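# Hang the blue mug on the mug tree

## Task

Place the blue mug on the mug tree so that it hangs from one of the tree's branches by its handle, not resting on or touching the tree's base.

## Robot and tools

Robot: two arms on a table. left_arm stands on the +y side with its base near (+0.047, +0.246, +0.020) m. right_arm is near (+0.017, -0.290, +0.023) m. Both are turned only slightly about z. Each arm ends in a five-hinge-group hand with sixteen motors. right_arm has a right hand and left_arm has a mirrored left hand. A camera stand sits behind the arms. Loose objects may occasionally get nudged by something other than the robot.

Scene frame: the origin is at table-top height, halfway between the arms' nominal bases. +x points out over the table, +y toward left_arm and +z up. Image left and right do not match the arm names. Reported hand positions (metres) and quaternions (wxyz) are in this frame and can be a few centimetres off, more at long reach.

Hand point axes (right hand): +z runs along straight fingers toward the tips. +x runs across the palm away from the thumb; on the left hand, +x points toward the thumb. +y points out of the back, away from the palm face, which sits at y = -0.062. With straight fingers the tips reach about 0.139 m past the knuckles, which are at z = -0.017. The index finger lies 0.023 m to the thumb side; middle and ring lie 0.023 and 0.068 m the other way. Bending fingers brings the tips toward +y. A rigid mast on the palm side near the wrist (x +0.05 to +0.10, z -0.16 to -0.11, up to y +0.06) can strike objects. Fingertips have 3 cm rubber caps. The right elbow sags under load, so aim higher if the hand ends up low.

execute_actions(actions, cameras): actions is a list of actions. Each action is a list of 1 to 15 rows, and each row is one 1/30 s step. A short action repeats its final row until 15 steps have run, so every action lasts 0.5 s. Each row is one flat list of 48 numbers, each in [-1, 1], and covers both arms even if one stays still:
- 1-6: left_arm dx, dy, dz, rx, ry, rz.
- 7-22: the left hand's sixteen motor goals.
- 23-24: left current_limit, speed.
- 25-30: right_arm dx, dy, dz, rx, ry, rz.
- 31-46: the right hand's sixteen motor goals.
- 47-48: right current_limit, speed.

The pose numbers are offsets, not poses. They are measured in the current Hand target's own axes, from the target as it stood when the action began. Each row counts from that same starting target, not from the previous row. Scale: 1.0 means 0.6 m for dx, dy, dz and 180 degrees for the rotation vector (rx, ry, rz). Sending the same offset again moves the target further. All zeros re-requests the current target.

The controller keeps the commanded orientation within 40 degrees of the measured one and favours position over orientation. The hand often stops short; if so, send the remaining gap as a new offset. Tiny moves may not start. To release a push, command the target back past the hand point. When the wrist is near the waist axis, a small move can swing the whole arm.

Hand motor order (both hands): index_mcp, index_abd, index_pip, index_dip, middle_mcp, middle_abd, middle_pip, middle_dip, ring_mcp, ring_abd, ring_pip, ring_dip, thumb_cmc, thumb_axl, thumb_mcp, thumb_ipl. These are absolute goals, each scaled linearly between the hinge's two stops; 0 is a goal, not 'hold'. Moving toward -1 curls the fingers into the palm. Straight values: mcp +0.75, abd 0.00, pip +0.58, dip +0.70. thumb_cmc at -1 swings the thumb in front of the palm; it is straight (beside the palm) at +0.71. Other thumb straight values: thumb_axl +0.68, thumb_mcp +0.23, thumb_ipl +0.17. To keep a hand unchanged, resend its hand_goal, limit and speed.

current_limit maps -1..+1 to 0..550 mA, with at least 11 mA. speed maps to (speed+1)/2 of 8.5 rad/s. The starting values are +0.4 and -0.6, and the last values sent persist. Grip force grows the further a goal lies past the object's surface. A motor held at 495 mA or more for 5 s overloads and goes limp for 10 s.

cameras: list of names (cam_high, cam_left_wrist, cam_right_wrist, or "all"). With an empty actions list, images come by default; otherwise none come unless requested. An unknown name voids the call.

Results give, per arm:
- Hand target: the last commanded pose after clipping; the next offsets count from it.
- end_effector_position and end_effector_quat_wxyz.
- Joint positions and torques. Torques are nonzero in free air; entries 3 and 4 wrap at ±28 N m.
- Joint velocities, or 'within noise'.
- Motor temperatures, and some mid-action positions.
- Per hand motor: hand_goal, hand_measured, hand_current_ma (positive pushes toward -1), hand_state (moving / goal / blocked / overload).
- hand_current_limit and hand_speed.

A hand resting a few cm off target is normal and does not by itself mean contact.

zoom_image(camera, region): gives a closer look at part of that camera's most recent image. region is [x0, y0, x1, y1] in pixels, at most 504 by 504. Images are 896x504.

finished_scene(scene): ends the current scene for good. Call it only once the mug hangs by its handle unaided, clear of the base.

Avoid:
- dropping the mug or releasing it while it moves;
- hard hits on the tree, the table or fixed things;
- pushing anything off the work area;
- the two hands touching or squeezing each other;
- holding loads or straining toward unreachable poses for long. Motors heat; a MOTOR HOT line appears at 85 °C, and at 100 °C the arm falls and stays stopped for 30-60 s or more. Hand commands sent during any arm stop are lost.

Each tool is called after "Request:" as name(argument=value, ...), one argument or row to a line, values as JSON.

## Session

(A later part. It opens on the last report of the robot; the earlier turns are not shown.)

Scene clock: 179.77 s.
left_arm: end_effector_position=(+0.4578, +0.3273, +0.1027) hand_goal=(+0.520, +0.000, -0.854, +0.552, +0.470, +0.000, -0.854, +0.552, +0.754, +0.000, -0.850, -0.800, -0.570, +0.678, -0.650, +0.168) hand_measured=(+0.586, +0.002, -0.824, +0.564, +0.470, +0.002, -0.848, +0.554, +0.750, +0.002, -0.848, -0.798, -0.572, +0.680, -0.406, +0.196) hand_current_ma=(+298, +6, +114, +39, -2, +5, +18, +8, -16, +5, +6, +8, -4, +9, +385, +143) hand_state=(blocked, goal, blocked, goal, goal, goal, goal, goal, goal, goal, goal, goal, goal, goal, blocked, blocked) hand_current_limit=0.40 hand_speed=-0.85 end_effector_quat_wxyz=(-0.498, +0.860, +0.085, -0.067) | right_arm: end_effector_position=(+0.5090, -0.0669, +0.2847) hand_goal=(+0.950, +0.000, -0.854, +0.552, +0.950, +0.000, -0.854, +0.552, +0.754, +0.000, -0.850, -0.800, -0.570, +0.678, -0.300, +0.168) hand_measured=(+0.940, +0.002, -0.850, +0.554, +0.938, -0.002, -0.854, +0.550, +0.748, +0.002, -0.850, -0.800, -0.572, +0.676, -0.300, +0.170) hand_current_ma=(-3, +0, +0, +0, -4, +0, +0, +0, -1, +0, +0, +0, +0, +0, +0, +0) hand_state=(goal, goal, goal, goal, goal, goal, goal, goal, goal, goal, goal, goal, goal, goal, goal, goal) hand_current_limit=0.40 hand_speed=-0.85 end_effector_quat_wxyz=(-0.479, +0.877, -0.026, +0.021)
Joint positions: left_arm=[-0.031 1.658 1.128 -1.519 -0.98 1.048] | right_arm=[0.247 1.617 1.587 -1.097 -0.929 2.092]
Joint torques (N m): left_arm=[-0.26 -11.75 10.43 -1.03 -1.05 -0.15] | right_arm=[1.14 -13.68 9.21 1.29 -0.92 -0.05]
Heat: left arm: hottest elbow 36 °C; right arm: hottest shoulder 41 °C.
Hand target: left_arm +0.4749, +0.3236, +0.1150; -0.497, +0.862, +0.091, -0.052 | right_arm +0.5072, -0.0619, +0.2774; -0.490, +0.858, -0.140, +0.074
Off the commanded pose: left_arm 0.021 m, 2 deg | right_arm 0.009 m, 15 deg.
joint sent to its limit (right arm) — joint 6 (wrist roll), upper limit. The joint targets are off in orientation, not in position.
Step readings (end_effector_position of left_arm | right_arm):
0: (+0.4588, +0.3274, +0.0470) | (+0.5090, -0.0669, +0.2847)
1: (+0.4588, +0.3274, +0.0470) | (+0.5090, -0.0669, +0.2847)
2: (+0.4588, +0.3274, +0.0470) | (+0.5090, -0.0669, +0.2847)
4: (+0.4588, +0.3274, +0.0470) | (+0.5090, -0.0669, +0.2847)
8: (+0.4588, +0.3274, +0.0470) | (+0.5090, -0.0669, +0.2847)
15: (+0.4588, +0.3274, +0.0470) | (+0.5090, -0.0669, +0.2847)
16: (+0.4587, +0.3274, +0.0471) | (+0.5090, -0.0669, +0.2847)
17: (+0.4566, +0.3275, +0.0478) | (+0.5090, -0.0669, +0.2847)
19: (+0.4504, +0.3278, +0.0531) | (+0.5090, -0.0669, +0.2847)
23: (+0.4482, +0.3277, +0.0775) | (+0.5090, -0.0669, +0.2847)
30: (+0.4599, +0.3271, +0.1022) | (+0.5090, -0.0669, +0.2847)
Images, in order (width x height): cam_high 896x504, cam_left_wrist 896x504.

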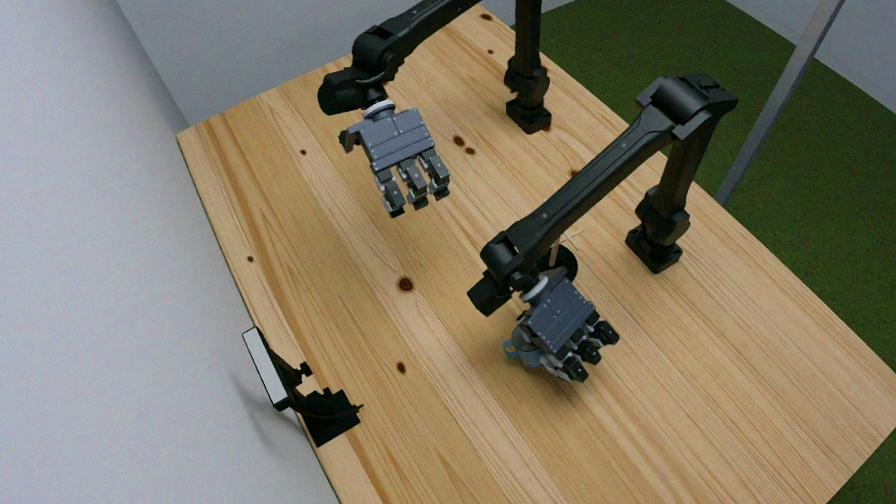

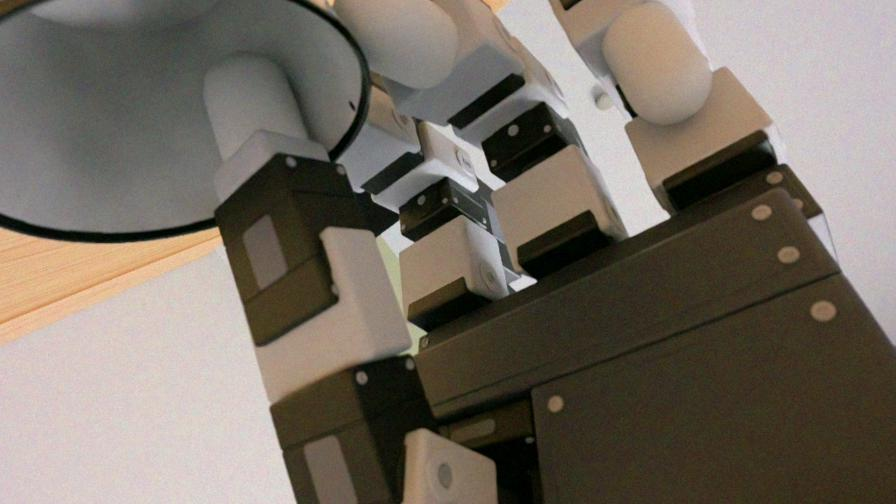

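Request:
execute_actions(
  actions=[
    [[-0.0303,0.1077,0.0637,0,0,0,0.52,0,-0.854,0.551,0.47,0,-0.854,0.551,0.754,0,-0.85,-0.8,-0.571,0.678,-0.65,0.168,0.4,-0.85,0,0,0,0,0,0,0.95,0,-0.854,0.551,0.95,0,-0.854,0.551,0.754,0,-0.85,-0.8,-0.571,0.678,-0.3,0.168,0.4,-0.85]],
  ],
  cameras=["cam_left_wrist"],
)

Scene clock: 181.00 s.
left_arm: end_effector_position=(+0.4550, +0.3279, +0.0450) hand_goal=(+0.520, +0.000, -0.854, +0.552, +0.470, +0.000, -0.854, +0.552, +0.754, +0.000, -0.850, -0.800, -0.570, +0.678, -0.650, +0.168) hand_measured=(+0.582, +0.002, -0.824, +0.562, +0.472, +0.002, -0.852, +0.552, +0.748, +0.002, -0.848, -0.798, -0.572, +0.680, -0.406, +0.196) hand_current_ma=(+274, +6, +112, +34, +7, +5, +4, +0, -19, +5, +6, +8, -5, +5, +385, +148) hand_state=(blocked, goal, blocked, goal, goal, goal, goal, goal, goal, goal, goal, goal, goal, goal, blocked, blocked) hand_current_limit=0.40 hand_speed=-0.85 end_effector_quat_wxyz=(-0.497, +0.860, +0.097, -0.058) | right_arm: end_effector_position=(+0.5090, -0.0669, +0.2847) hand_goal=(+0.950, +0.000, -0.854, +0.552, +0.950, +0.000, -0.854, +0.552, +0.754, +0.000, -0.850, -0.800, -0.570, +0.678, -0.300, +0.168) hand_measured=(+0.940, +0.002, -0.850, +0.554, +0.938, -0.002, -0.854, +0.550, +0.748, +0.002, -0.850, -0.800, -0.572, +0.676, -0.300, +0.170) hand_current_ma=(-3, +0, +0, +0, -4, +0, +0, +0, -1, +0, +0, +0, +0, +0, +0, +0) hand_state=(goal, goal, goal, goal, goal, goal, goal, goal, goal, goal, goal, goal, goal, goal, goal, goal) hand_current_limit=0.40 hand_speed=-0.85 end_effector_quat_wxyz=(-0.479, +0.877, -0.026, +0.021)
Joint positions: left_arm=[-0.031 1.733 1.046 -1.352 -0.978 1.028] | right_arm=[0.247 1.617 1.587 -1.097 -0.929 2.092]
Joint torques (N m): left_arm=[-1.03 -11.52 5.74 0.12 -0.91 -0.16] | right_arm=[1.2 -13.57 9.2 1.32 -0.93 -0.05]
Heat: left arm: hottest elbow 36 °C; right arm: hottest shoulder 41 °C.
Hand target: left_arm +0.4571, +0.3205, +0.0400; -0.497, +0.862, +0.091, -0.052 | right_arm +0.5072, -0.0619, +0.2774; -0.490, +0.858, -0.140, +0.074
Off the commanded pose: left_arm 0.009 m, 1 deg | right_arm 0.009 m, 15 deg.
joint sent to its limit (right arm) — joint 6 (wrist roll), upper limit. The joint targets are off in orientation, not in position.
Step readings (end_effector_position of left_arm | right_arm):
0: (+0.4578, +0.3273, +0.1027) | (+0.5090, -0.0669, +0.2847)
1: (+0.4578, +0.3273, +0.1027) | (+0.5090, -0.0669, +0.2847)
2: (+0.4595, +0.3271, +0.1015) | (+0.5090, -0.0669, +0.2847)
4: (+0.4649, +0.3269, +0.0947) | (+0.5090, -0.0669, +0.2847)
8: (+0.4593, +0.3276, +0.0654) | (+0.5090, -0.0669, +0.2847)
15: (+0.4546, +0.3280, +0.0451) | (+0.5090, -0.0669, +0.2847)
Images, in order (width x height): cam_left_wrist 896x504.

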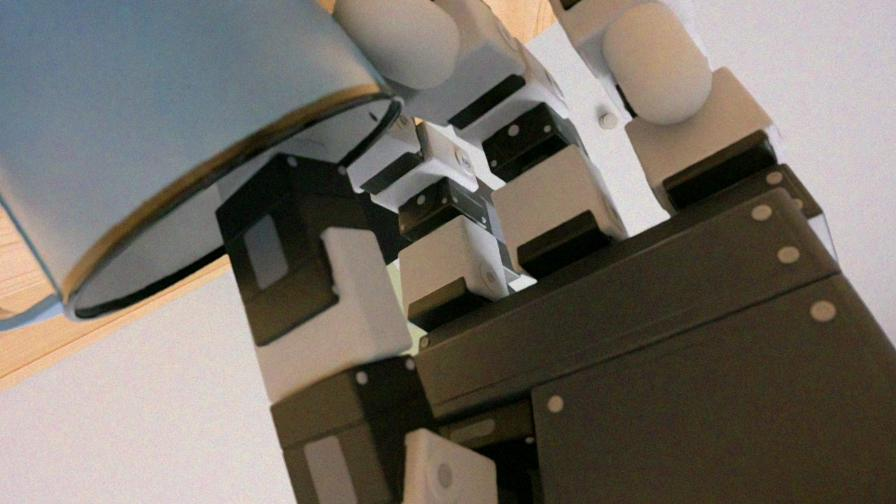

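Request:
execute_actions(
  actions=[
    [[0,0,0,0,0,0,0.55,0,-0.82,0.56,0.6,0,-0.854,0.551,0.754,0,-0.85,-0.8,-0.571,0.678,-0.32,0.168,0.4,-0.9,0,0,0,0,0,0,0.95,0,-0.854,0.551,0.95,0,-0.854,0.551,0.754,0,-0.85,-0.8,-0.571,0.678,-0.3,0.168,0.4,-0.85]],
    [[0,0,0,0,0,0,0.95,0,-0.854,0.551,0.95,0,-0.854,0.551,0.754,0,-0.85,-0.8,-0.571,0.678,-0.32,0.168,0.4,-0.8,0,0,0,0,0,0,0.95,0,-0.854,0.551,0.95,0,-0.854,0.551,0.754,0,-0.85,-0.8,-0.571,0.678,-0.3,0.168,0.4,-0.85]],
    [[0.05,-0.007,-0.0213,0,0,0,0.95,0,-0.854,0.551,0.95,0,-0.854,0.551,0.754,0,-0.85,-0.8,-0.571,0.678,-0.32,0.168,0.4,-0.8,0,0,0,0,0,0,0.95,0,-0.854,0.551,0.95,0,-0.854,0.551,0.754,0,-0.85,-0.8,-0.571,0.678,-0.3,0.168,0.4,-0.85]],
  ],
  cameras=["cam_high","cam_left_wrist"],
)

Request:
zoom_image(
  camera="cam_high",
  region=[460, 220, 660, 400],
)

Scene clock: 183.00 s.
left_arm: end_effector_position=(+0.4714, +0.3268, +0.0465) hand_goal=(+0.950, +0.000, -0.854, +0.552, +0.950, +0.000, -0.854, +0.552, +0.754, +0.000, -0.850, -0.800, -0.570, +0.678, -0.320, +0.168) hand_measured=(+0.934, +0.002, -0.850, +0.556, +0.934, +0.002, -0.854, +0.552, +0.748, +0.002, -0.848, -0.798, -0.572, +0.678, -0.320, +0.170) hand_current_ma=(-57, +6, +15, +10, -63, +5, +0, +0, -19, +5, +6, +8, -5, +1, -2, +12) hand_state=(goal, goal, goal, goal, goal, goal, goal, goal, goal, goal, goal, goal, goal, goal, goal, goal) hand_current_limit=0.40 hand_speed=-0.80 end_effector_quat_wxyz=(-0.498, +0.860, +0.095, -0.061) | right_arm: end_effector_position=(+0.5090, -0.0669, +0.2847) hand_goal=(+0.950, +0.000, -0.854, +0.552, +0.950, +0.000, -0.854, +0.552, +0.754, +0.000, -0.850, -0.800, -0.570, +0.678, -0.300, +0.168) hand_measured=(+0.940, +0.002, -0.850, +0.554, +0.938, -0.002, -0.854, +0.550, +0.748, +0.002, -0.850, -0.800, -0.572, +0.676, -0.300, +0.170) hand_current_ma=(-3, +0, +0, +0, -4, +0, +0, +0, -1, +0, +0, +0, +0, +0, +0, +0) hand_state=(goal, goal, goal, goal, goal, goal, goal, goal, goal, goal, goal, goal, goal, goal, goal, goal) hand_current_limit=0.40 hand_speed=-0.85 end_effector_quat_wxyz=(-0.479, +0.877, -0.026, +0.021)
Joint positions: left_arm=[-0.031 1.77 1.104 -1.381 -0.978 1.028] | right_arm=[0.247 1.617 1.587 -1.097 -0.929 2.092]
Joint torques (N m): left_arm=[-0.97 -11.22 9.57 -1.02 -0.95 -0.13] | right_arm=[1.2 -13.74 9.22 1.35 -0.92 -0.04]
Heat: left arm: hottest elbow 36 °C; right arm: hottest shoulder 41 °C.
Hand target: left_arm +0.4883, +0.3180, +0.0501; -0.497, +0.862, +0.091, -0.052 | right_arm +0.5072, -0.0619, +0.2774; -0.490, +0.858, -0.140, +0.074
Off the commanded pose: left_arm 0.019 m, 1 deg | right_arm 0.009 m, 15 deg.
joint sent to its limit (right arm) — joint 6 (wrist roll), upper limit. The joint targets are off in orientation, not in position.
Step readings (end_effector_position of left_arm | right_arm):
0: (+0.4550, +0.3279, +0.0450) | (+0.5090, -0.0669, +0.2847)
1: (+0.4550, +0.3279, +0.0450) | (+0.5090, -0.0669, +0.2847)
2: (+0.4550, +0.3279, +0.0450) | (+0.5090, -0.0669, +0.2847)
4: (+0.4554, +0.3279, +0.0449) | (+0.5090, -0.0669, +0.2847)
8: (+0.4559, +0.3279, +0.0448) | (+0.5090, -0.0669, +0.2847)
15: (+0.4568, +0.3279, +0.0447) | (+0.5090, -0.0669, +0.2847)
16: (+0.4569, +0.3279, +0.0447) | (+0.5090, -0.0669, +0.2847)
17: (+0.4569, +0.3278, +0.0447) | (+0.5090, -0.0669, +0.2847)
19: (+0.4569, +0.3278, +0.0447) | (+0.5090, -0.0669, +0.2847)
23: (+0.4569, +0.3278, +0.0447) | (+0.5090, -0.0669, +0.2847)
30: (+0.4569, +0.3278, +0.0447) | (+0.5090, -0.0669, +0.2847)
31: (+0.4569, +0.3278, +0.0447) | (+0.5090, -0.0669, +0.2847)
32: (+0.4569, +0.3278, +0.0444) | (+0.5090, -0.0669, +0.2847)
34: (+0.4573, +0.3277, +0.0442) | (+0.5090, -0.0669, +0.2847)
38: (+0.4660, +0.3271, +0.0440) | (+0.5090, -0.0669, +0.2847)
45: (+0.4722, +0.3267, +0.0465) | (+0.5090, -0.0669, +0.2847)
Images, in order (width x height): cam_high 896x504, cam_left_wrist 896x504.

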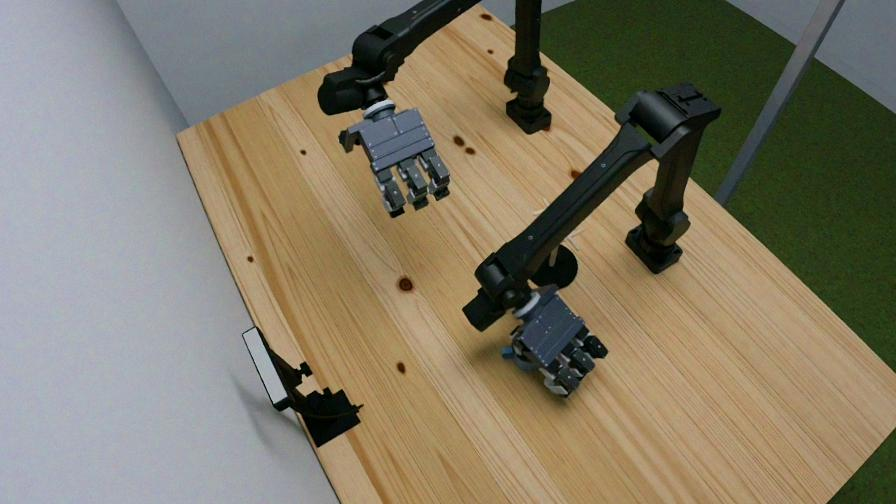

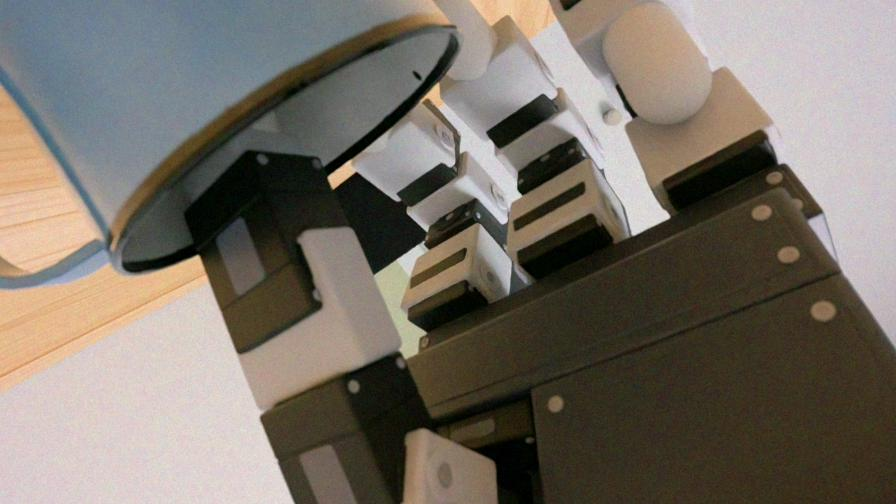

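Scaled by 2.520.

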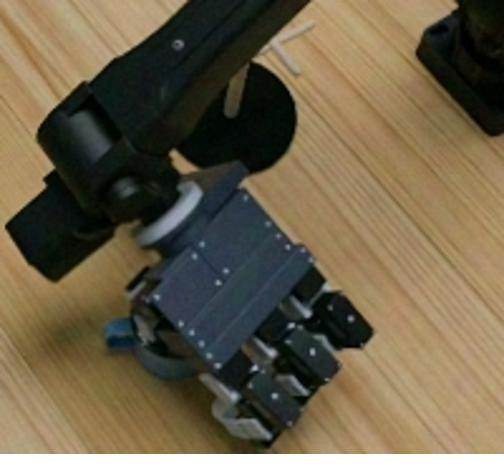

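Request:
execute_actions(
  actions=[
    [[0,0,0,0,0,0,0.52,0,-0.854,0.551,0.52,0,-0.854,0.551,0.754,0,-0.85,-0.8,-0.571,0.678,-0.337,0.168,0.4,-0.85,0,0,0,0,0,0,0.95,0,-0.854,0.551,0.95,0,-0.854,0.551,0.754,0,-0.85,-0.8,-0.571,0.678,-0.3,0.168,0.4,-0.85]],
    [[0,0,0,0,0,0,0.52,0,-0.854,0.551,0.52,0,-0.854,0.551,0.754,0,-0.85,-0.8,-0.571,0.678,-0.5,0.168,0.4,-0.85,0,0,0,0,0,0,0.95,0,-0.854,0.551,0.95,0,-0.854,0.551,0.754,0,-0.85,-0.8,-0.571,0.678,-0.3,0.168,0.4,-0.85]],
  ],
  cameras=["cam_left_wrist"],
)

Scene clock: 185.70 s.
left_arm: end_effector_position=(+0.4700, +0.3263, +0.0458) hand_goal=(+0.520, +0.000, -0.854, +0.552, +0.520, +0.000, -0.854, +0.552, +0.754, +0.000, -0.850, -0.800, -0.570, +0.678, -0.500, +0.168) hand_measured=(+0.586, +0.002, -0.840, +0.556, +0.536, +0.002, -0.844, +0.556, +0.748, +0.002, -0.848, -0.798, -0.572, +0.678, -0.396, +0.186) hand_current_ma=(+292, +6, +51, +10, +58, +5, +33, +11, -19, +5, +6, +8, -5, +1, +385, +88) hand_state=(blocked, goal, goal, goal, goal, goal, goal, goal, goal, goal, goal, goal, goal, goal, blocked, goal) hand_current_limit=0.40 hand_speed=-0.85 end_effector_quat_wxyz=(-0.498, +0.860, +0.093, -0.065) | right_arm: end_effector_position=(+0.5090, -0.0669, +0.2847) hand_goal=(+0.950, +0.000, -0.854, +0.552, +0.950, +0.000, -0.854, +0.552, +0.754, +0.000, -0.850, -0.800, -0.570, +0.678, -0.300, +0.168) hand_measured=(+0.940, +0.002, -0.850, +0.554, +0.938, -0.002, -0.854, +0.550, +0.748, +0.002, -0.850, -0.800, -0.572, +0.676, -0.300, +0.170) hand_current_ma=(-3, +0, +0, +0, -4, +0, +0, +0, -1, +0, +0, +0, +0, +0, +0, +0) hand_state=(goal, goal, goal, goal, goal, goal, goal, goal, goal, goal, goal, goal, goal, goal, goal, goal) hand_current_limit=0.40 hand_speed=-0.85 end_effector_quat_wxyz=(-0.479, +0.877, -0.026, +0.021)
Joint positions: left_arm=[-0.032 1.772 1.104 -1.386 -0.976 1.028] | right_arm=[0.247 1.617 1.587 -1.097 -0.929 2.092]
Joint torques (N m): left_arm=[-1.03 -11.4 9.61 -0.77 -0.99 -0.14] | right_arm=[1.2 -13.57 9.22 1.28 -0.92 -0.05]
Heat: left arm: hottest elbow 36 °C; right arm: hottest shoulder 41 °C.
Hand target: left_arm +0.4883, +0.3179, +0.0500; -0.497, +0.862, +0.091, -0.052 | right_arm +0.5072, -0.0619, +0.2774; -0.490, +0.858, -0.140, +0.074
Off the commanded pose: left_arm 0.021 m, 1 deg | right_arm 0.009 m, 15 deg.
joint sent to its limit (right arm) — joint 6 (wrist roll), upper limit. The joint targets are off in orientation, not in position.
Step readings (end_effector_position of left_arm | right_arm):
0: (+0.4714, +0.3268, +0.0463) | (+0.5090, -0.0669, +0.2847)
1: (+0.4714, +0.3268, +0.0463) | (+0.5090, -0.0669, +0.2847)
2: (+0.4714, +0.3268, +0.0463) | (+0.5090, -0.0669, +0.2847)
4: (+0.4714, +0.3268, +0.0463) | (+0.5090, -0.0669, +0.2847)
8: (+0.4714, +0.3268, +0.0463) | (+0.5090, -0.0669, +0.2847)
15: (+0.4714, +0.3268, +0.0463) | (+0.5090, -0.0669, +0.2847)
16: (+0.4714, +0.3268, +0.0463) | (+0.5090, -0.0669, +0.2847)
17: (+0.4714, +0.3268, +0.0463) | (+0.5090, -0.0669, +0.2847)
19: (+0.4713, +0.3266, +0.0462) | (+0.5090, -0.0669, +0.2847)
23: (+0.4707, +0.3266, +0.0457) | (+0.5090, -0.0669, +0.2847)
30: (+0.4700, +0.3263, +0.0458) | (+0.5090, -0.0669, +0.2847)
Images, in order (width x height): cam_left_wrist 896x504.

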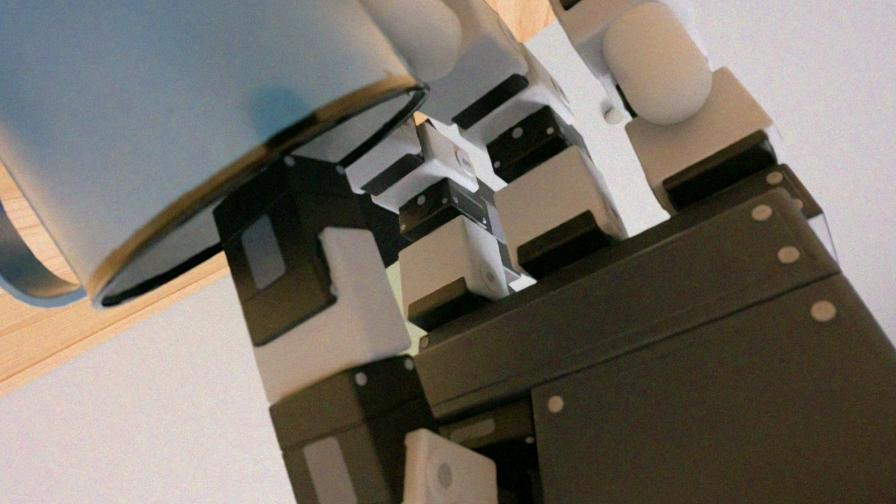

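Request:
execute_actions(
  actions=[
    [[0.0172,-0.0047,0.008,0,0.0866,0.05,0.52,0,-0.854,0.551,0.52,0,-0.854,0.551,0.754,0,-0.85,-0.8,-0.571,0.678,-0.5,0.168,0.4,-0.85,0,0,0,0,0,0,0.95,0,-0.854,0.551,0.95,0,-0.854,0.551,0.754,0,-0.85,-0.8,-0.571,0.678,-0.3,0.168,0.4,-0.85]],
    [[0.0177,-0.0015,0.0025,0,0.0866,0.05,0.52,0,-0.854,0.551,0.52,0,-0.854,0.551,0.754,0,-0.85,-0.8,-0.571,0.678,-0.5,0.168,0.4,-0.85,0,0,0,0,0,0,0.95,0,-0.854,0.551,0.95,0,-0.854,0.551,0.754,0,-0.85,-0.8,-0.571,0.678,-0.3,0.168,0.4,-0.85]],
  ],
  cameras=["cam_high","cam_left_wrist"],
)

Request:
zoom_image(
  camera="cam_high",
  region=[460, 220, 660, 400],
)

Scene clock: 187.57 s.
left_arm: end_effector_position=(+0.5139, +0.3190, +0.0513) hand_goal=(+0.520, +0.000, -0.854, +0.552, +0.520, +0.000, -0.854, +0.552, +0.754, +0.000, -0.850, -0.800, -0.570, +0.678, -0.500, +0.168) hand_measured=(+0.578, +0.002, -0.834, +0.558, +0.518, +0.002, -0.848, +0.554, +0.748, +0.002, -0.848, -0.798, -0.572, +0.680, -0.396, +0.192) hand_current_ma=(+253, +6, +73, +20, -5, +5, +16, +6, -19, +5, +6, +8, -3, +4, +385, +122) hand_state=(blocked, goal, goal, goal, goal, goal, goal, goal, goal, goal, goal, goal, goal, goal, blocked, blocked) hand_current_limit=0.40 hand_speed=-0.85 end_effector_quat_wxyz=(-0.494, +0.854, -0.140, +0.081) | right_arm: end_effector_position=(+0.5090, -0.0669, +0.2847) hand_goal=(+0.950, +0.000, -0.854, +0.552, +0.950, +0.000, -0.854, +0.552, +0.754, +0.000, -0.850, -0.800, -0.570, +0.678, -0.300, +0.168) hand_measured=(+0.940, +0.002, -0.850, +0.554, +0.938, -0.002, -0.854, +0.550, +0.748, +0.002, -0.850, -0.800, -0.572, +0.676, -0.300, +0.170) hand_current_ma=(-3, +0, +0, +0, -4, +0, +0, +0, -1, +0, +0, +0, +0, +0, +0, +0) hand_state=(goal, goal, goal, goal, goal, goal, goal, goal, goal, goal, goal, goal, goal, goal, goal, goal) hand_current_limit=0.40 hand_speed=-0.85 end_effector_quat_wxyz=(-0.479, +0.877, -0.026, +0.021)
Joint positions: left_arm=[-0.017 1.576 0.861 -0.416 -0.988 2.084] | right_arm=[0.247 1.617 1.587 -1.097 -0.929 2.092]
Joint torques (N m): left_arm=[1.38 -11.81 6.26 1.48 -0.92 -0.01] | right_arm=[1.08 -13.74 9.22 1.33 -0.93 -0.05]
Heat: left arm: hottest elbow 35 °C; right arm: hottest shoulder 41 °C.
Hand target: left_arm +0.5080, +0.3262, +0.0501; -0.489, +0.847, -0.179, +0.104 | right_arm +0.5072, -0.0619, +0.2774; -0.490, +0.858, -0.140, +0.074
Off the commanded pose: left_arm 0.009 m, 5 deg | right_arm 0.009 m, 15 deg.
joint sent to its limit (left arm) — joint 6 (wrist roll), upper limit. The joint targets are off in orientation, not in position.
joint sent to its limit (right arm) — joint 6 (wrist roll), upper limit. The joint targets are off in orientation, not in position.
Step readings (end_effector_position of left_arm | right_arm):
0: (+0.4700, +0.3263, +0.0458) | (+0.5090, -0.0669, +0.2847)
1: (+0.4703, +0.3269, +0.0461) | (+0.5090, -0.0669, +0.2847)
2: (+0.4737, +0.3288, +0.0473) | (+0.5090, -0.0669, +0.2847)
4: (+0.4861, +0.3331, +0.0497) | (+0.5090, -0.0669, +0.2847)
8: (+0.5033, +0.3337, +0.0517) | (+0.5090, -0.0669, +0.2847)
15: (+0.5055, +0.3267, +0.0530) | (+0.5090, -0.0669, +0.2847)
16: (+0.5058, +0.3259, +0.0531) | (+0.5090, -0.0669, +0.2847)
17: (+0.5070, +0.3263, +0.0533) | (+0.5090, -0.0669, +0.2847)
19: (+0.5109, +0.3270, +0.0530) | (+0.5090, -0.0669, +0.2847)
23: (+0.5167, +0.3235, +0.0513) | (+0.5090, -0.0669, +0.2847)
30: (+0.5183, +0.3164, +0.0533) | (+0.5090, -0.0669, +0.2847)
Images, in order (width x height): cam_high 896x504, cam_left_wrist 896x504.

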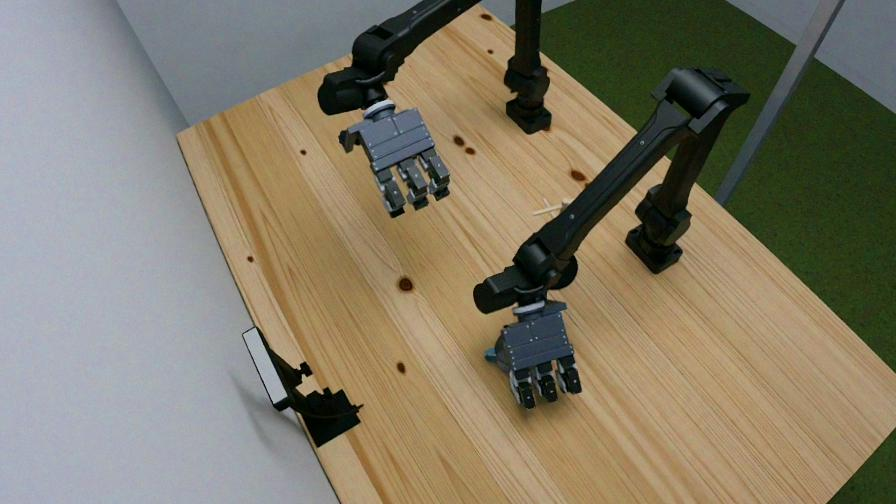

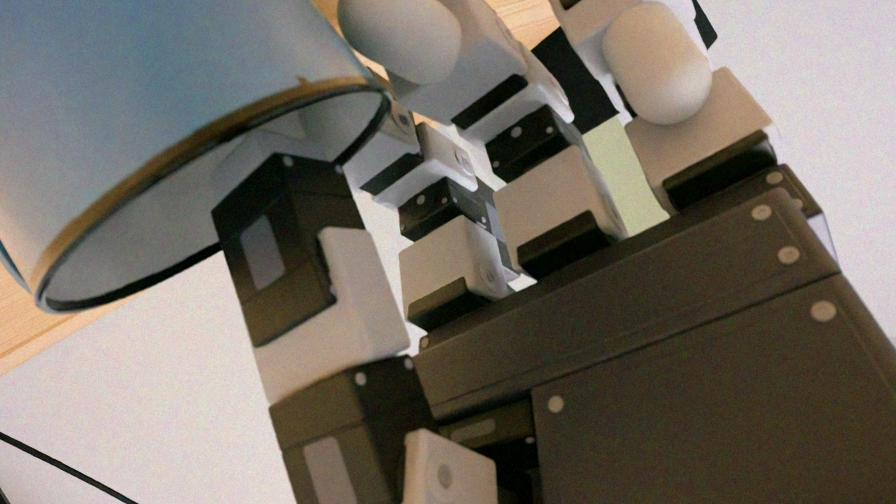

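Scaled by 2.520.

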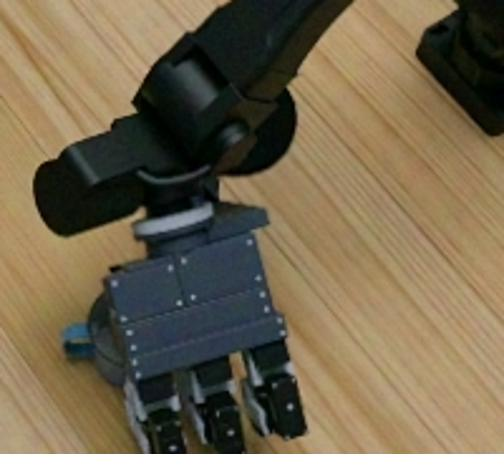

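Request:
execute_actions(
  actions=[
    [[0,0,0,0,0,0,0.6,0,-0.84,0.56,0.6,0,-0.854,0.551,0.754,0,-0.85,-0.8,-0.571,0.678,-0.32,0.168,0.4,-0.8,0,0,0,0,0,0,0.95,0,-0.854,0.551,0.95,0,-0.854,0.551,0.754,0,-0.85,-0.8,-0.571,0.678,-0.3,0.168,0.4,-0.85]],
    [[-0.0104,0.006,-0.0105,0,-0.0866,-0.05,0.95,0,-0.854,0.551,0.95,0,-0.854,0.551,0.754,0,-0.85,-0.8,-0.571,0.678,-0.32,0.168,0.4,-0.6,0,0,0,0,0,0,0.95,0,-0.854,0.551,0.95,0,-0.854,0.551,0.754,0,-0.85,-0.8,-0.571,0.678,-0.3,0.168,0.4,-0.85]],
    [[-0.0138,0.0042,-0.0072,0,-0.0866,-0.05,0.95,0,-0.854,0.551,0.95,0,-0.854,0.551,0.754,0,-0.85,-0.8,-0.571,0.678,-0.32,0.168,0.4,-0.6,0,0,0,0,0,0,0.95,0,-0.854,0.551,0.95,0,-0.854,0.551,0.754,0,-0.85,-0.8,-0.571,0.678,-0.3,0.168,0.4,-0.85]],
  ],
  cameras=["cam_high","cam_left_wrist"],
)

Request:
zoom_image(
  camera="cam_high",
  region=[460, 220, 660, 400],
)

Scene clock: 190.30 s.
left_arm: end_effector_position=(+0.4715, +0.3273, +0.0458) hand_goal=(+0.950, +0.000, -0.854, +0.552, +0.950, +0.000, -0.854, +0.552, +0.754, +0.000, -0.850, -0.800, -0.570, +0.678, -0.320, +0.168) hand_measured=(+0.936, +0.002, -0.850, +0.556, +0.934, +0.002, -0.850, +0.554, +0.748, +0.002, -0.848, -0.798, -0.568, +0.680, -0.320, +0.170) hand_current_ma=(-56, +6, +15, +10, -62, +5, +12, +6, -20, +5, +6, +8, +7, +9, +3, +5) hand_state=(goal, goal, goal, goal, goal, goal, goal, goal, goal, goal, goal, goal, goal, goal, goal, goal) hand_current_limit=0.40 hand_speed=-0.60 end_effector_quat_wxyz=(-0.494, +0.864, +0.082, -0.055) | right_arm: end_effector_position=(+0.5090, -0.0669, +0.2847) hand_goal=(+0.950, +0.000, -0.854, +0.552, +0.950, +0.000, -0.854, +0.552, +0.754, +0.000, -0.850, -0.800, -0.570, +0.678, -0.300, +0.168) hand_measured=(+0.940, +0.002, -0.850, +0.554, +0.938, -0.002, -0.854, +0.550, +0.748, +0.002, -0.850, -0.800, -0.572, +0.676, -0.300, +0.170) hand_current_ma=(-3, +0, +0, +0, -4, +0, +0, +0, -1, +0, +0, +0, +0, +0, +0, +0) hand_state=(goal, goal, goal, goal, goal, goal, goal, goal, goal, goal, goal, goal, goal, goal, goal, goal) hand_current_limit=0.40 hand_speed=-0.85 end_effector_quat_wxyz=(-0.479, +0.877, -0.026, +0.021)
Joint positions: left_arm=[-0.026 1.752 1.085 -1.326 -0.982 1.092] | right_arm=[0.247 1.617 1.587 -1.097 -0.929 2.092]
Joint torques (N m): left_arm=[-1.08 -11.16 9.73 -0.88 -0.96 -0.2] | right_arm=[1.08 -13.68 9.2 1.25 -0.94 -0.05]
Heat: left arm: hottest elbow 35 °C; right arm: hottest shoulder 41 °C.
Hand target: left_arm +0.4906, +0.3180, +0.0502; -0.497, +0.862, +0.091, -0.052 | right_arm +0.5072, -0.0619, +0.2774; -0.490, +0.858, -0.140, +0.074
Off the commanded pose: left_arm 0.022 m, 1 deg | right_arm 0.009 m, 15 deg.
joint sent to its limit (right arm) — joint 6 (wrist roll), upper limit. The joint targets are off in orientation, not in position.
Step readings (end_effector_position of left_arm | right_arm):
0: (+0.5140, +0.3190, +0.0513) | (+0.5090, -0.0669, +0.2847)
1: (+0.5140, +0.3190, +0.0512) | (+0.5090, -0.0669, +0.2847)
2: (+0.5140, +0.3186, +0.0511) | (+0.5090, -0.0669, +0.2847)
4: (+0.5142, +0.3181, +0.0507) | (+0.5090, -0.0669, +0.2847)
8: (+0.5142, +0.3177, +0.0507) | (+0.5090, -0.0669, +0.2847)
15: (+0.5135, +0.3178, +0.0506) | (+0.5090, -0.0669, +0.2847)
16: (+0.5135, +0.3179, +0.0506) | (+0.5090, -0.0669, +0.2847)
17: (+0.5109, +0.3198, +0.0507) | (+0.5090, -0.0669, +0.2847)
19: (+0.4998, +0.3252, +0.0499) | (+0.5090, -0.0669, +0.2847)
23: (+0.4824, +0.3288, +0.0465) | (+0.5090, -0.0669, +0.2847)
30: (+0.4776, +0.3293, +0.0435) | (+0.5090, -0.0669, +0.2847)
31: (+0.4773, +0.3294, +0.0430) | (+0.5090, -0.0669, +0.2847)
32: (+0.4759, +0.3292, +0.0430) | (+0.5090, -0.0669, +0.2847)
34: (+0.4710, +0.3287, +0.0433) | (+0.5090, -0.0669, +0.2847)
38: (+0.4646, +0.3271, +0.0434) | (+0.5090, -0.0669, +0.2847)
45: (+0.4665, +0.3261, +0.0436) | (+0.5090, -0.0669, +0.2847)
Images, in order (width x height): cam_high 896x504, cam_left_wrist 896x504.

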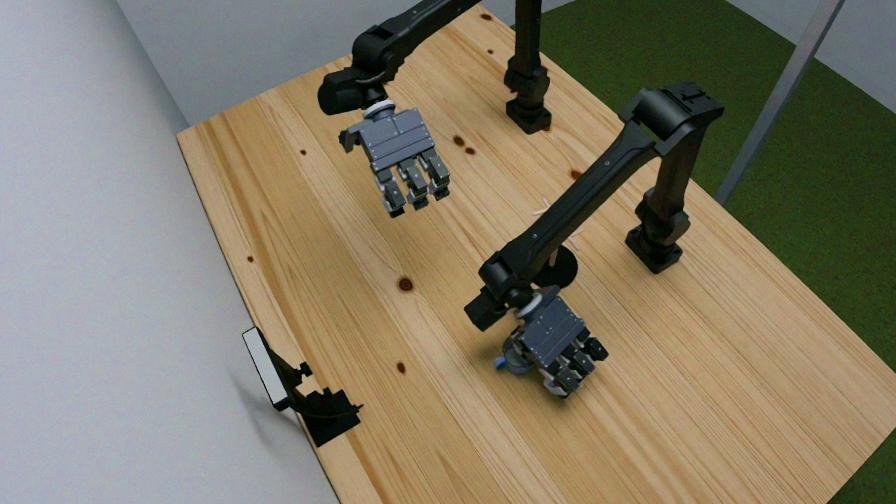

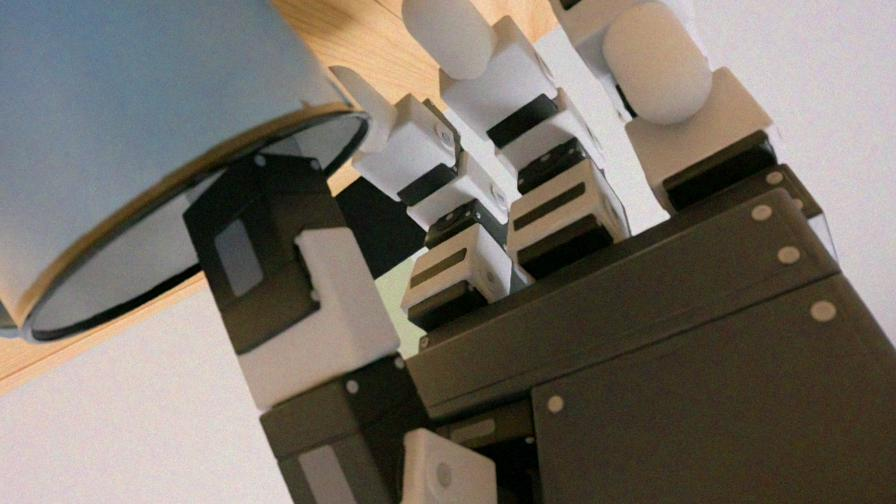

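Scaled by 2.520.

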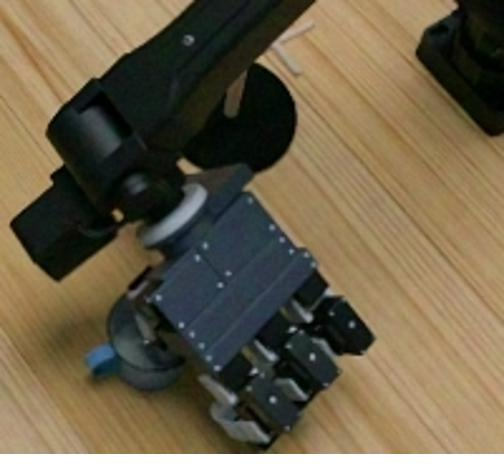

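Request:
execute_actions(
  actions=[
    [[0.0317,0.0158,-0.0275,0,0,0,0.95,0,-0.854,0.551,0.95,0,-0.854,0.551,0.754,0,-0.85,-0.8,-0.571,0.678,-0.32,0.168,0.4,-0.6,0,0,0,0,0,0,0.95,0,-0.854,0.551,0.95,0,-0.854,0.551,0.754,0,-0.85,-0.8,-0.571,0.678,-0.3,0.168,0.4,-0.85]],
    [[0,0,0,0,0,0,0.52,0,-0.854,0.551,0.52,0,-0.854,0.551,0.754,0,-0.85,-0.8,-0.571,0.678,-0.32,0.168,0.4,-0.85,0,0,0,0,0,0,0.95,0,-0.854,0.551,0.95,0,-0.854,0.551,0.754,0,-0.85,-0.8,-0.571,0.678,-0.3,0.168,0.4,-0.85]],
    [[0,0,0,0,0,0,0.52,0,-0.854,0.551,0.52,0,-0.854,0.551,0.754,0,-0.85,-0.8,-0.571,0.678,-0.5,0.168,0.4,-0.85,0,0,0,0,0,0,0.95,0,-0.854,0.551,0.95,0,-0.854,0.551,0.754,0,-0.85,-0.8,-0.571,0.678,-0.3,0.168,0.4,-0.85]],
  ],
  cameras=["cam_high","cam_left_wrist"],
)

Request:
zoom_image(
  camera="cam_high",
  region=[460, 220, 660, 400],
)

Scene clock: 192.23 s.
left_arm: end_effector_position=(+0.4953, +0.3106, +0.0462) hand_goal=(+0.520, +0.000, -0.854, +0.552, +0.520, +0.000, -0.854, +0.552, +0.754, +0.000, -0.850, -0.800, -0.570, +0.678, -0.500, +0.168) hand_measured=(+0.580, +0.002, -0.832, +0.560, +0.540, +0.002, -0.844, +0.556, +0.748, +0.002, -0.848, -0.798, -0.572, +0.678, -0.394, +0.184) hand_current_ma=(+267, +6, +80, +24, +79, +5, +34, +10, -20, +5, +6, +8, -4, +1, +385, +83) hand_state=(blocked, goal, blocked, goal, blocked, goal, goal, goal, goal, goal, goal, goal, goal, goal, blocked, goal) hand_current_limit=0.40 hand_speed=-0.85 end_effector_quat_wxyz=(-0.498, +0.860, +0.088, -0.064) | right_arm: end_effector_position=(+0.5090, -0.0669, +0.2847) hand_goal=(+0.950, +0.000, -0.854, +0.552, +0.950, +0.000, -0.854, +0.552, +0.754, +0.000, -0.850, -0.800, -0.570, +0.678, -0.300, +0.168) hand_measured=(+0.940, +0.002, -0.850, +0.554, +0.938, -0.002, -0.854, +0.550, +0.748, +0.002, -0.850, -0.800, -0.572, +0.676, -0.300, +0.170) hand_current_ma=(-3, +0, +0, +0, -4, +0, +0, +0, -1, +0, +0, +0, +0, +0, +0, +0) hand_state=(goal, goal, goal, goal, goal, goal, goal, goal, goal, goal, goal, goal, goal, goal, goal, goal) hand_current_limit=0.40 hand_speed=-0.85 end_effector_quat_wxyz=(-0.479, +0.877, -0.026, +0.021)
Joint positions: left_arm=[-0.063 1.834 1.194 -1.447 -0.965 0.993] | right_arm=[0.247 1.617 1.587 -1.097 -0.929 2.092]
Joint torques (N m): left_arm=[-0.67 -12.4 9.74 -0.96 -0.92 -0.2] | right_arm=[1.2 -13.63 9.18 1.29 -0.92 -0.05]
Heat: left arm: hottest elbow 35 °C; right arm: hottest shoulder 41 °C.
Hand target: left_arm +0.5132, +0.3033, +0.0502; -0.497, +0.862, +0.091, -0.052 | right_arm +0.5072, -0.0619, +0.2774; -0.490, +0.858, -0.140, +0.074
Off the commanded pose: left_arm 0.020 m, 1 deg | right_arm 0.009 m, 15 deg.
joint sent to its limit (right arm) — joint 6 (wrist roll), upper limit. The joint targets are off in orientation, not in position.
Step readings (end_effector_position of left_arm | right_arm):
0: (+0.4716, +0.3273, +0.0458) | (+0.5090, -0.0669, +0.2847)
1: (+0.4718, +0.3270, +0.0459) | (+0.5090, -0.0669, +0.2847)
2: (+0.4719, +0.3263, +0.0461) | (+0.5090, -0.0669, +0.2847)
4: (+0.4760, +0.3235, +0.0469) | (+0.5090, -0.0669, +0.2847)
8: (+0.4922, +0.3147, +0.0466) | (+0.5090, -0.0669, +0.2847)
15: (+0.4945, +0.3102, +0.0458) | (+0.5090, -0.0669, +0.2847)
16: (+0.4944, +0.3103, +0.0459) | (+0.5090, -0.0669, +0.2847)
17: (+0.4945, +0.3104, +0.0460) | (+0.5090, -0.0669, +0.2847)
19: (+0.4952, +0.3104, +0.0464) | (+0.5090, -0.0669, +0.2847)
23: (+0.4962, +0.3105, +0.0470) | (+0.5090, -0.0669, +0.2847)
30: (+0.4960, +0.3105, +0.0469) | (+0.5090, -0.0669, +0.2847)
31: (+0.4958, +0.3105, +0.0468) | (+0.5090, -0.0669, +0.2847)
32: (+0.4958, +0.3105, +0.0466) | (+0.5090, -0.0669, +0.2847)
34: (+0.4957, +0.3105, +0.0463) | (+0.5090, -0.0669, +0.2847)
38: (+0.4957, +0.3106, +0.0462) | (+0.5090, -0.0669, +0.2847)
45: (+0.4953, +0.3106, +0.0462) | (+0.5090, -0.0669, +0.2847)
Images, in order (width x height): cam_high 896x504, cam_left_wrist 896x504.

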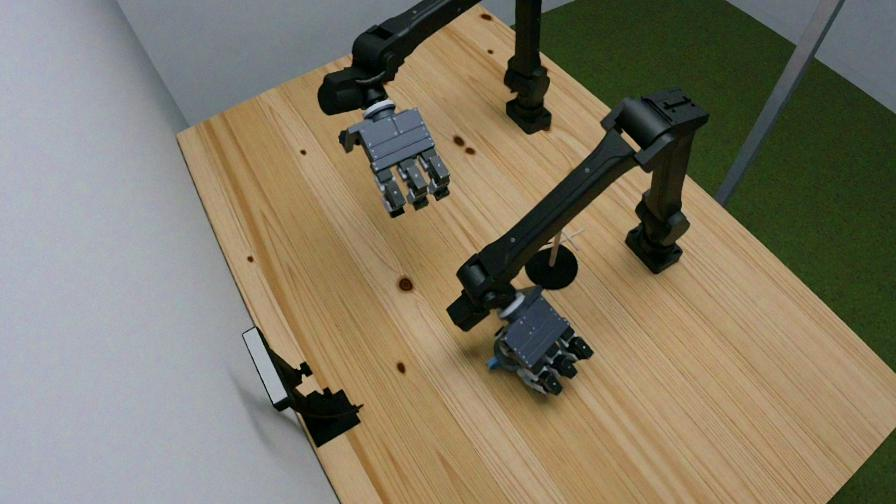

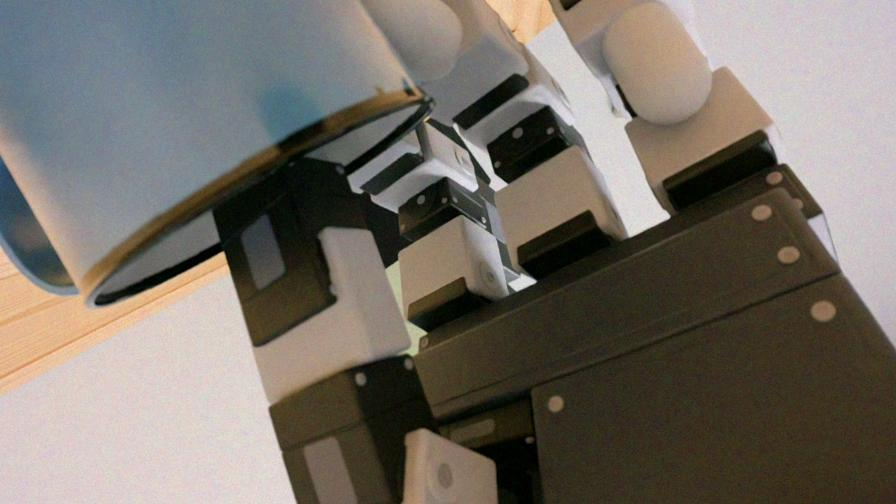

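Scaled by 2.520.

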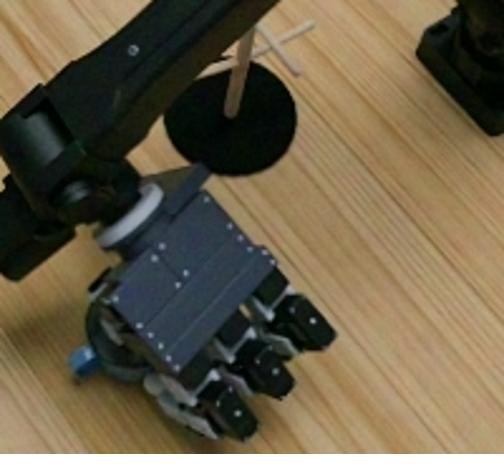

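Request:
execute_actions(
  actions=[
    [[-0.0373,-0.0125,0.0217,0,0.0866,0.05,0.52,0,-0.854,0.551,0.5,0,-0.854,0.551,0.754,0,-0.85,-0.8,-0.571,0.678,-0.5,0.168,0.4,-0.85,0,0,0,0,0,0,0.95,0,-0.854,0.551,0.95,0,-0.854,0.551,0.754,0,-0.85,-0.8,-0.571,0.678,-0.3,0.168,0.4,-0.85]],
    [[-0.0432,-0.0061,0.0105,0,0.0866,0.05,0.52,0,-0.854,0.551,0.5,0,-0.854,0.551,0.754,0,-0.85,-0.8,-0.571,0.678,-0.5,0.168,0.4,-0.85,0,0,0,0,0,0,0.95,0,-0.854,0.551,0.95,0,-0.854,0.551,0.754,0,-0.85,-0.8,-0.571,0.678,-0.3,0.168,0.4,-0.85]],
  ],
  cameras=["cam_high","cam_left_wrist"],
)

Request:
zoom_image(
  camera="cam_high",
  region=[460, 220, 660, 400],
)

Scene clock: 194.23 s.
left_arm: end_effector_position=(+0.4690, +0.3157, +0.0517) hand_goal=(+0.520, +0.000, -0.854, +0.552, +0.500, +0.000, -0.854, +0.552, +0.754, +0.000, -0.850, -0.800, -0.570, +0.678, -0.500, +0.168) hand_measured=(+0.574, +0.002, -0.824, +0.562, +0.498, +0.002, -0.848, +0.556, +0.748, +0.002, -0.848, -0.798, -0.570, +0.680, -0.396, +0.198) hand_current_ma=(+233, +6, +114, +34, -7, +4, +18, +9, -20, +5, +6, +8, -1, +4, +385, +154) hand_state=(blocked, goal, blocked, goal, goal, goal, goal, goal, goal, goal, goal, goal, goal, goal, blocked, blocked) hand_current_limit=0.40 hand_speed=-0.85 end_effector_quat_wxyz=(-0.498, +0.850, -0.148, +0.082) | right_arm: end_effector_position=(+0.5090, -0.0669, +0.2847) hand_goal=(+0.950, +0.000, -0.854, +0.552, +0.950, +0.000, -0.854, +0.552, +0.754, +0.000, -0.850, -0.800, -0.570, +0.678, -0.300, +0.168) hand_measured=(+0.940, +0.002, -0.850, +0.554, +0.938, -0.002, -0.854, +0.550, +0.748, +0.002, -0.850, -0.800, -0.572, +0.676, -0.300, +0.170) hand_current_ma=(-3, +0, +0, +0, -4, +0, +0, +0, -1, +0, +0, +0, +0, +0, +0, +0) hand_state=(goal, goal, goal, goal, goal, goal, goal, goal, goal, goal, goal, goal, goal, goal, goal, goal) hand_current_limit=0.40 hand_speed=-0.85 end_effector_quat_wxyz=(-0.479, +0.877, -0.026, +0.021)
Joint positions: left_arm=[-0.035 1.472 0.737 -0.402 -1 2.084] | right_arm=[0.247 1.617 1.587 -1.097 -0.929 2.092]
Joint torques (N m): left_arm=[1.55 -10.17 6.16 1.48 -0.99 -0.01] | right_arm=[1.03 -13.74 9.18 1.31 -0.92 -0.05]
Heat: left arm: hottest elbow 35 °C; right arm: hottest shoulder 41 °C.
Hand target: left_arm +0.4632, +0.3232, +0.0502; -0.489, +0.847, -0.179, +0.104 | right_arm +0.5072, -0.0619, +0.2774; -0.490, +0.858, -0.140, +0.074
Off the commanded pose: left_arm 0.010 m, 5 deg | right_arm 0.009 m, 15 deg.
joint sent to its limit (left arm) — joint 6 (wrist roll), upper limit. The joint targets are off in orientation, not in position.
joint sent to its limit (right arm) — joint 6 (wrist roll), upper limit. The joint targets are off in orientation, not in position.
Step readings (end_effector_position of left_arm | right_arm):
0: (+0.4953, +0.3106, +0.0462) | (+0.5090, -0.0669, +0.2847)
1: (+0.4956, +0.3108, +0.0464) | (+0.5090, -0.0669, +0.2847)
2: (+0.4979, +0.3137, +0.0470) | (+0.5090, -0.0669, +0.2847)
4: (+0.5032, +0.3197, +0.0479) | (+0.5090, -0.0669, +0.2847)
8: (+0.4959, +0.3214, +0.0489) | (+0.5090, -0.0669, +0.2847)
15: (+0.4972, +0.3154, +0.0538) | (+0.5090, -0.0669, +0.2847)
16: (+0.4973, +0.3147, +0.0539) | (+0.5090, -0.0669, +0.2847)
17: (+0.4968, +0.3157, +0.0540) | (+0.5090, -0.0669, +0.2847)
19: (+0.4916, +0.3185, +0.0535) | (+0.5090, -0.0669, +0.2847)
23: (+0.4757, +0.3179, +0.0502) | (+0.5090, -0.0669, +0.2847)
30: (+0.4738, +0.3138, +0.0522) | (+0.5090, -0.0669, +0.2847)
Images, in order (width x height): cam_high 896x504, cam_left_wrist 896x504.

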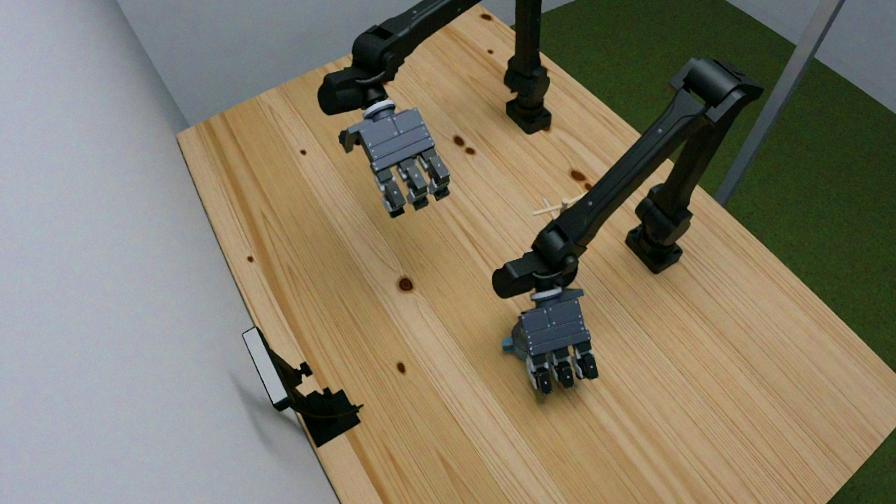

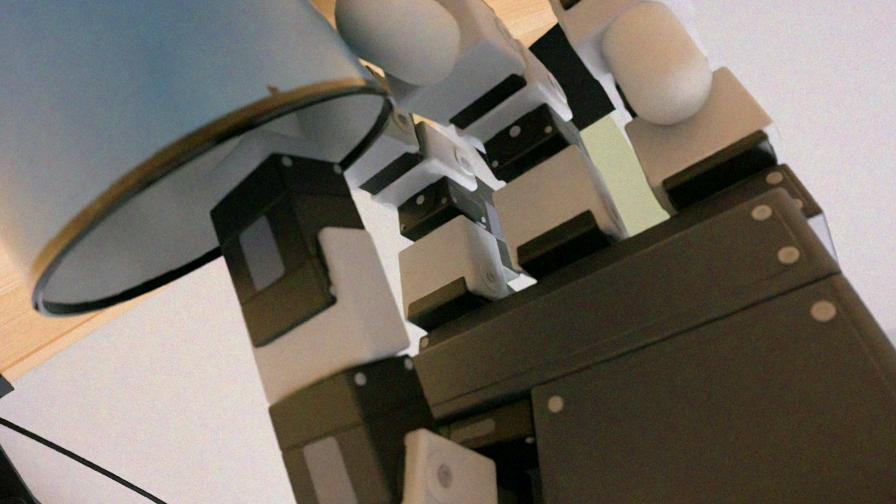

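Scaled by 2.520.

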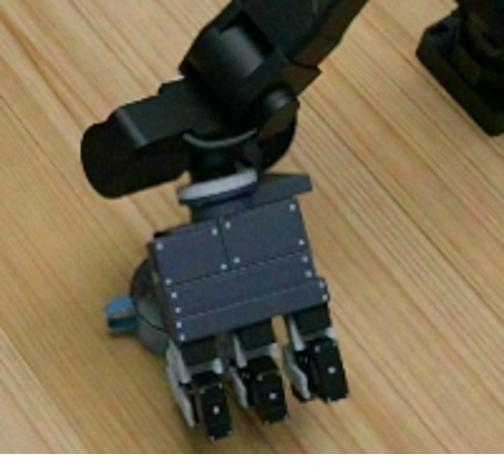

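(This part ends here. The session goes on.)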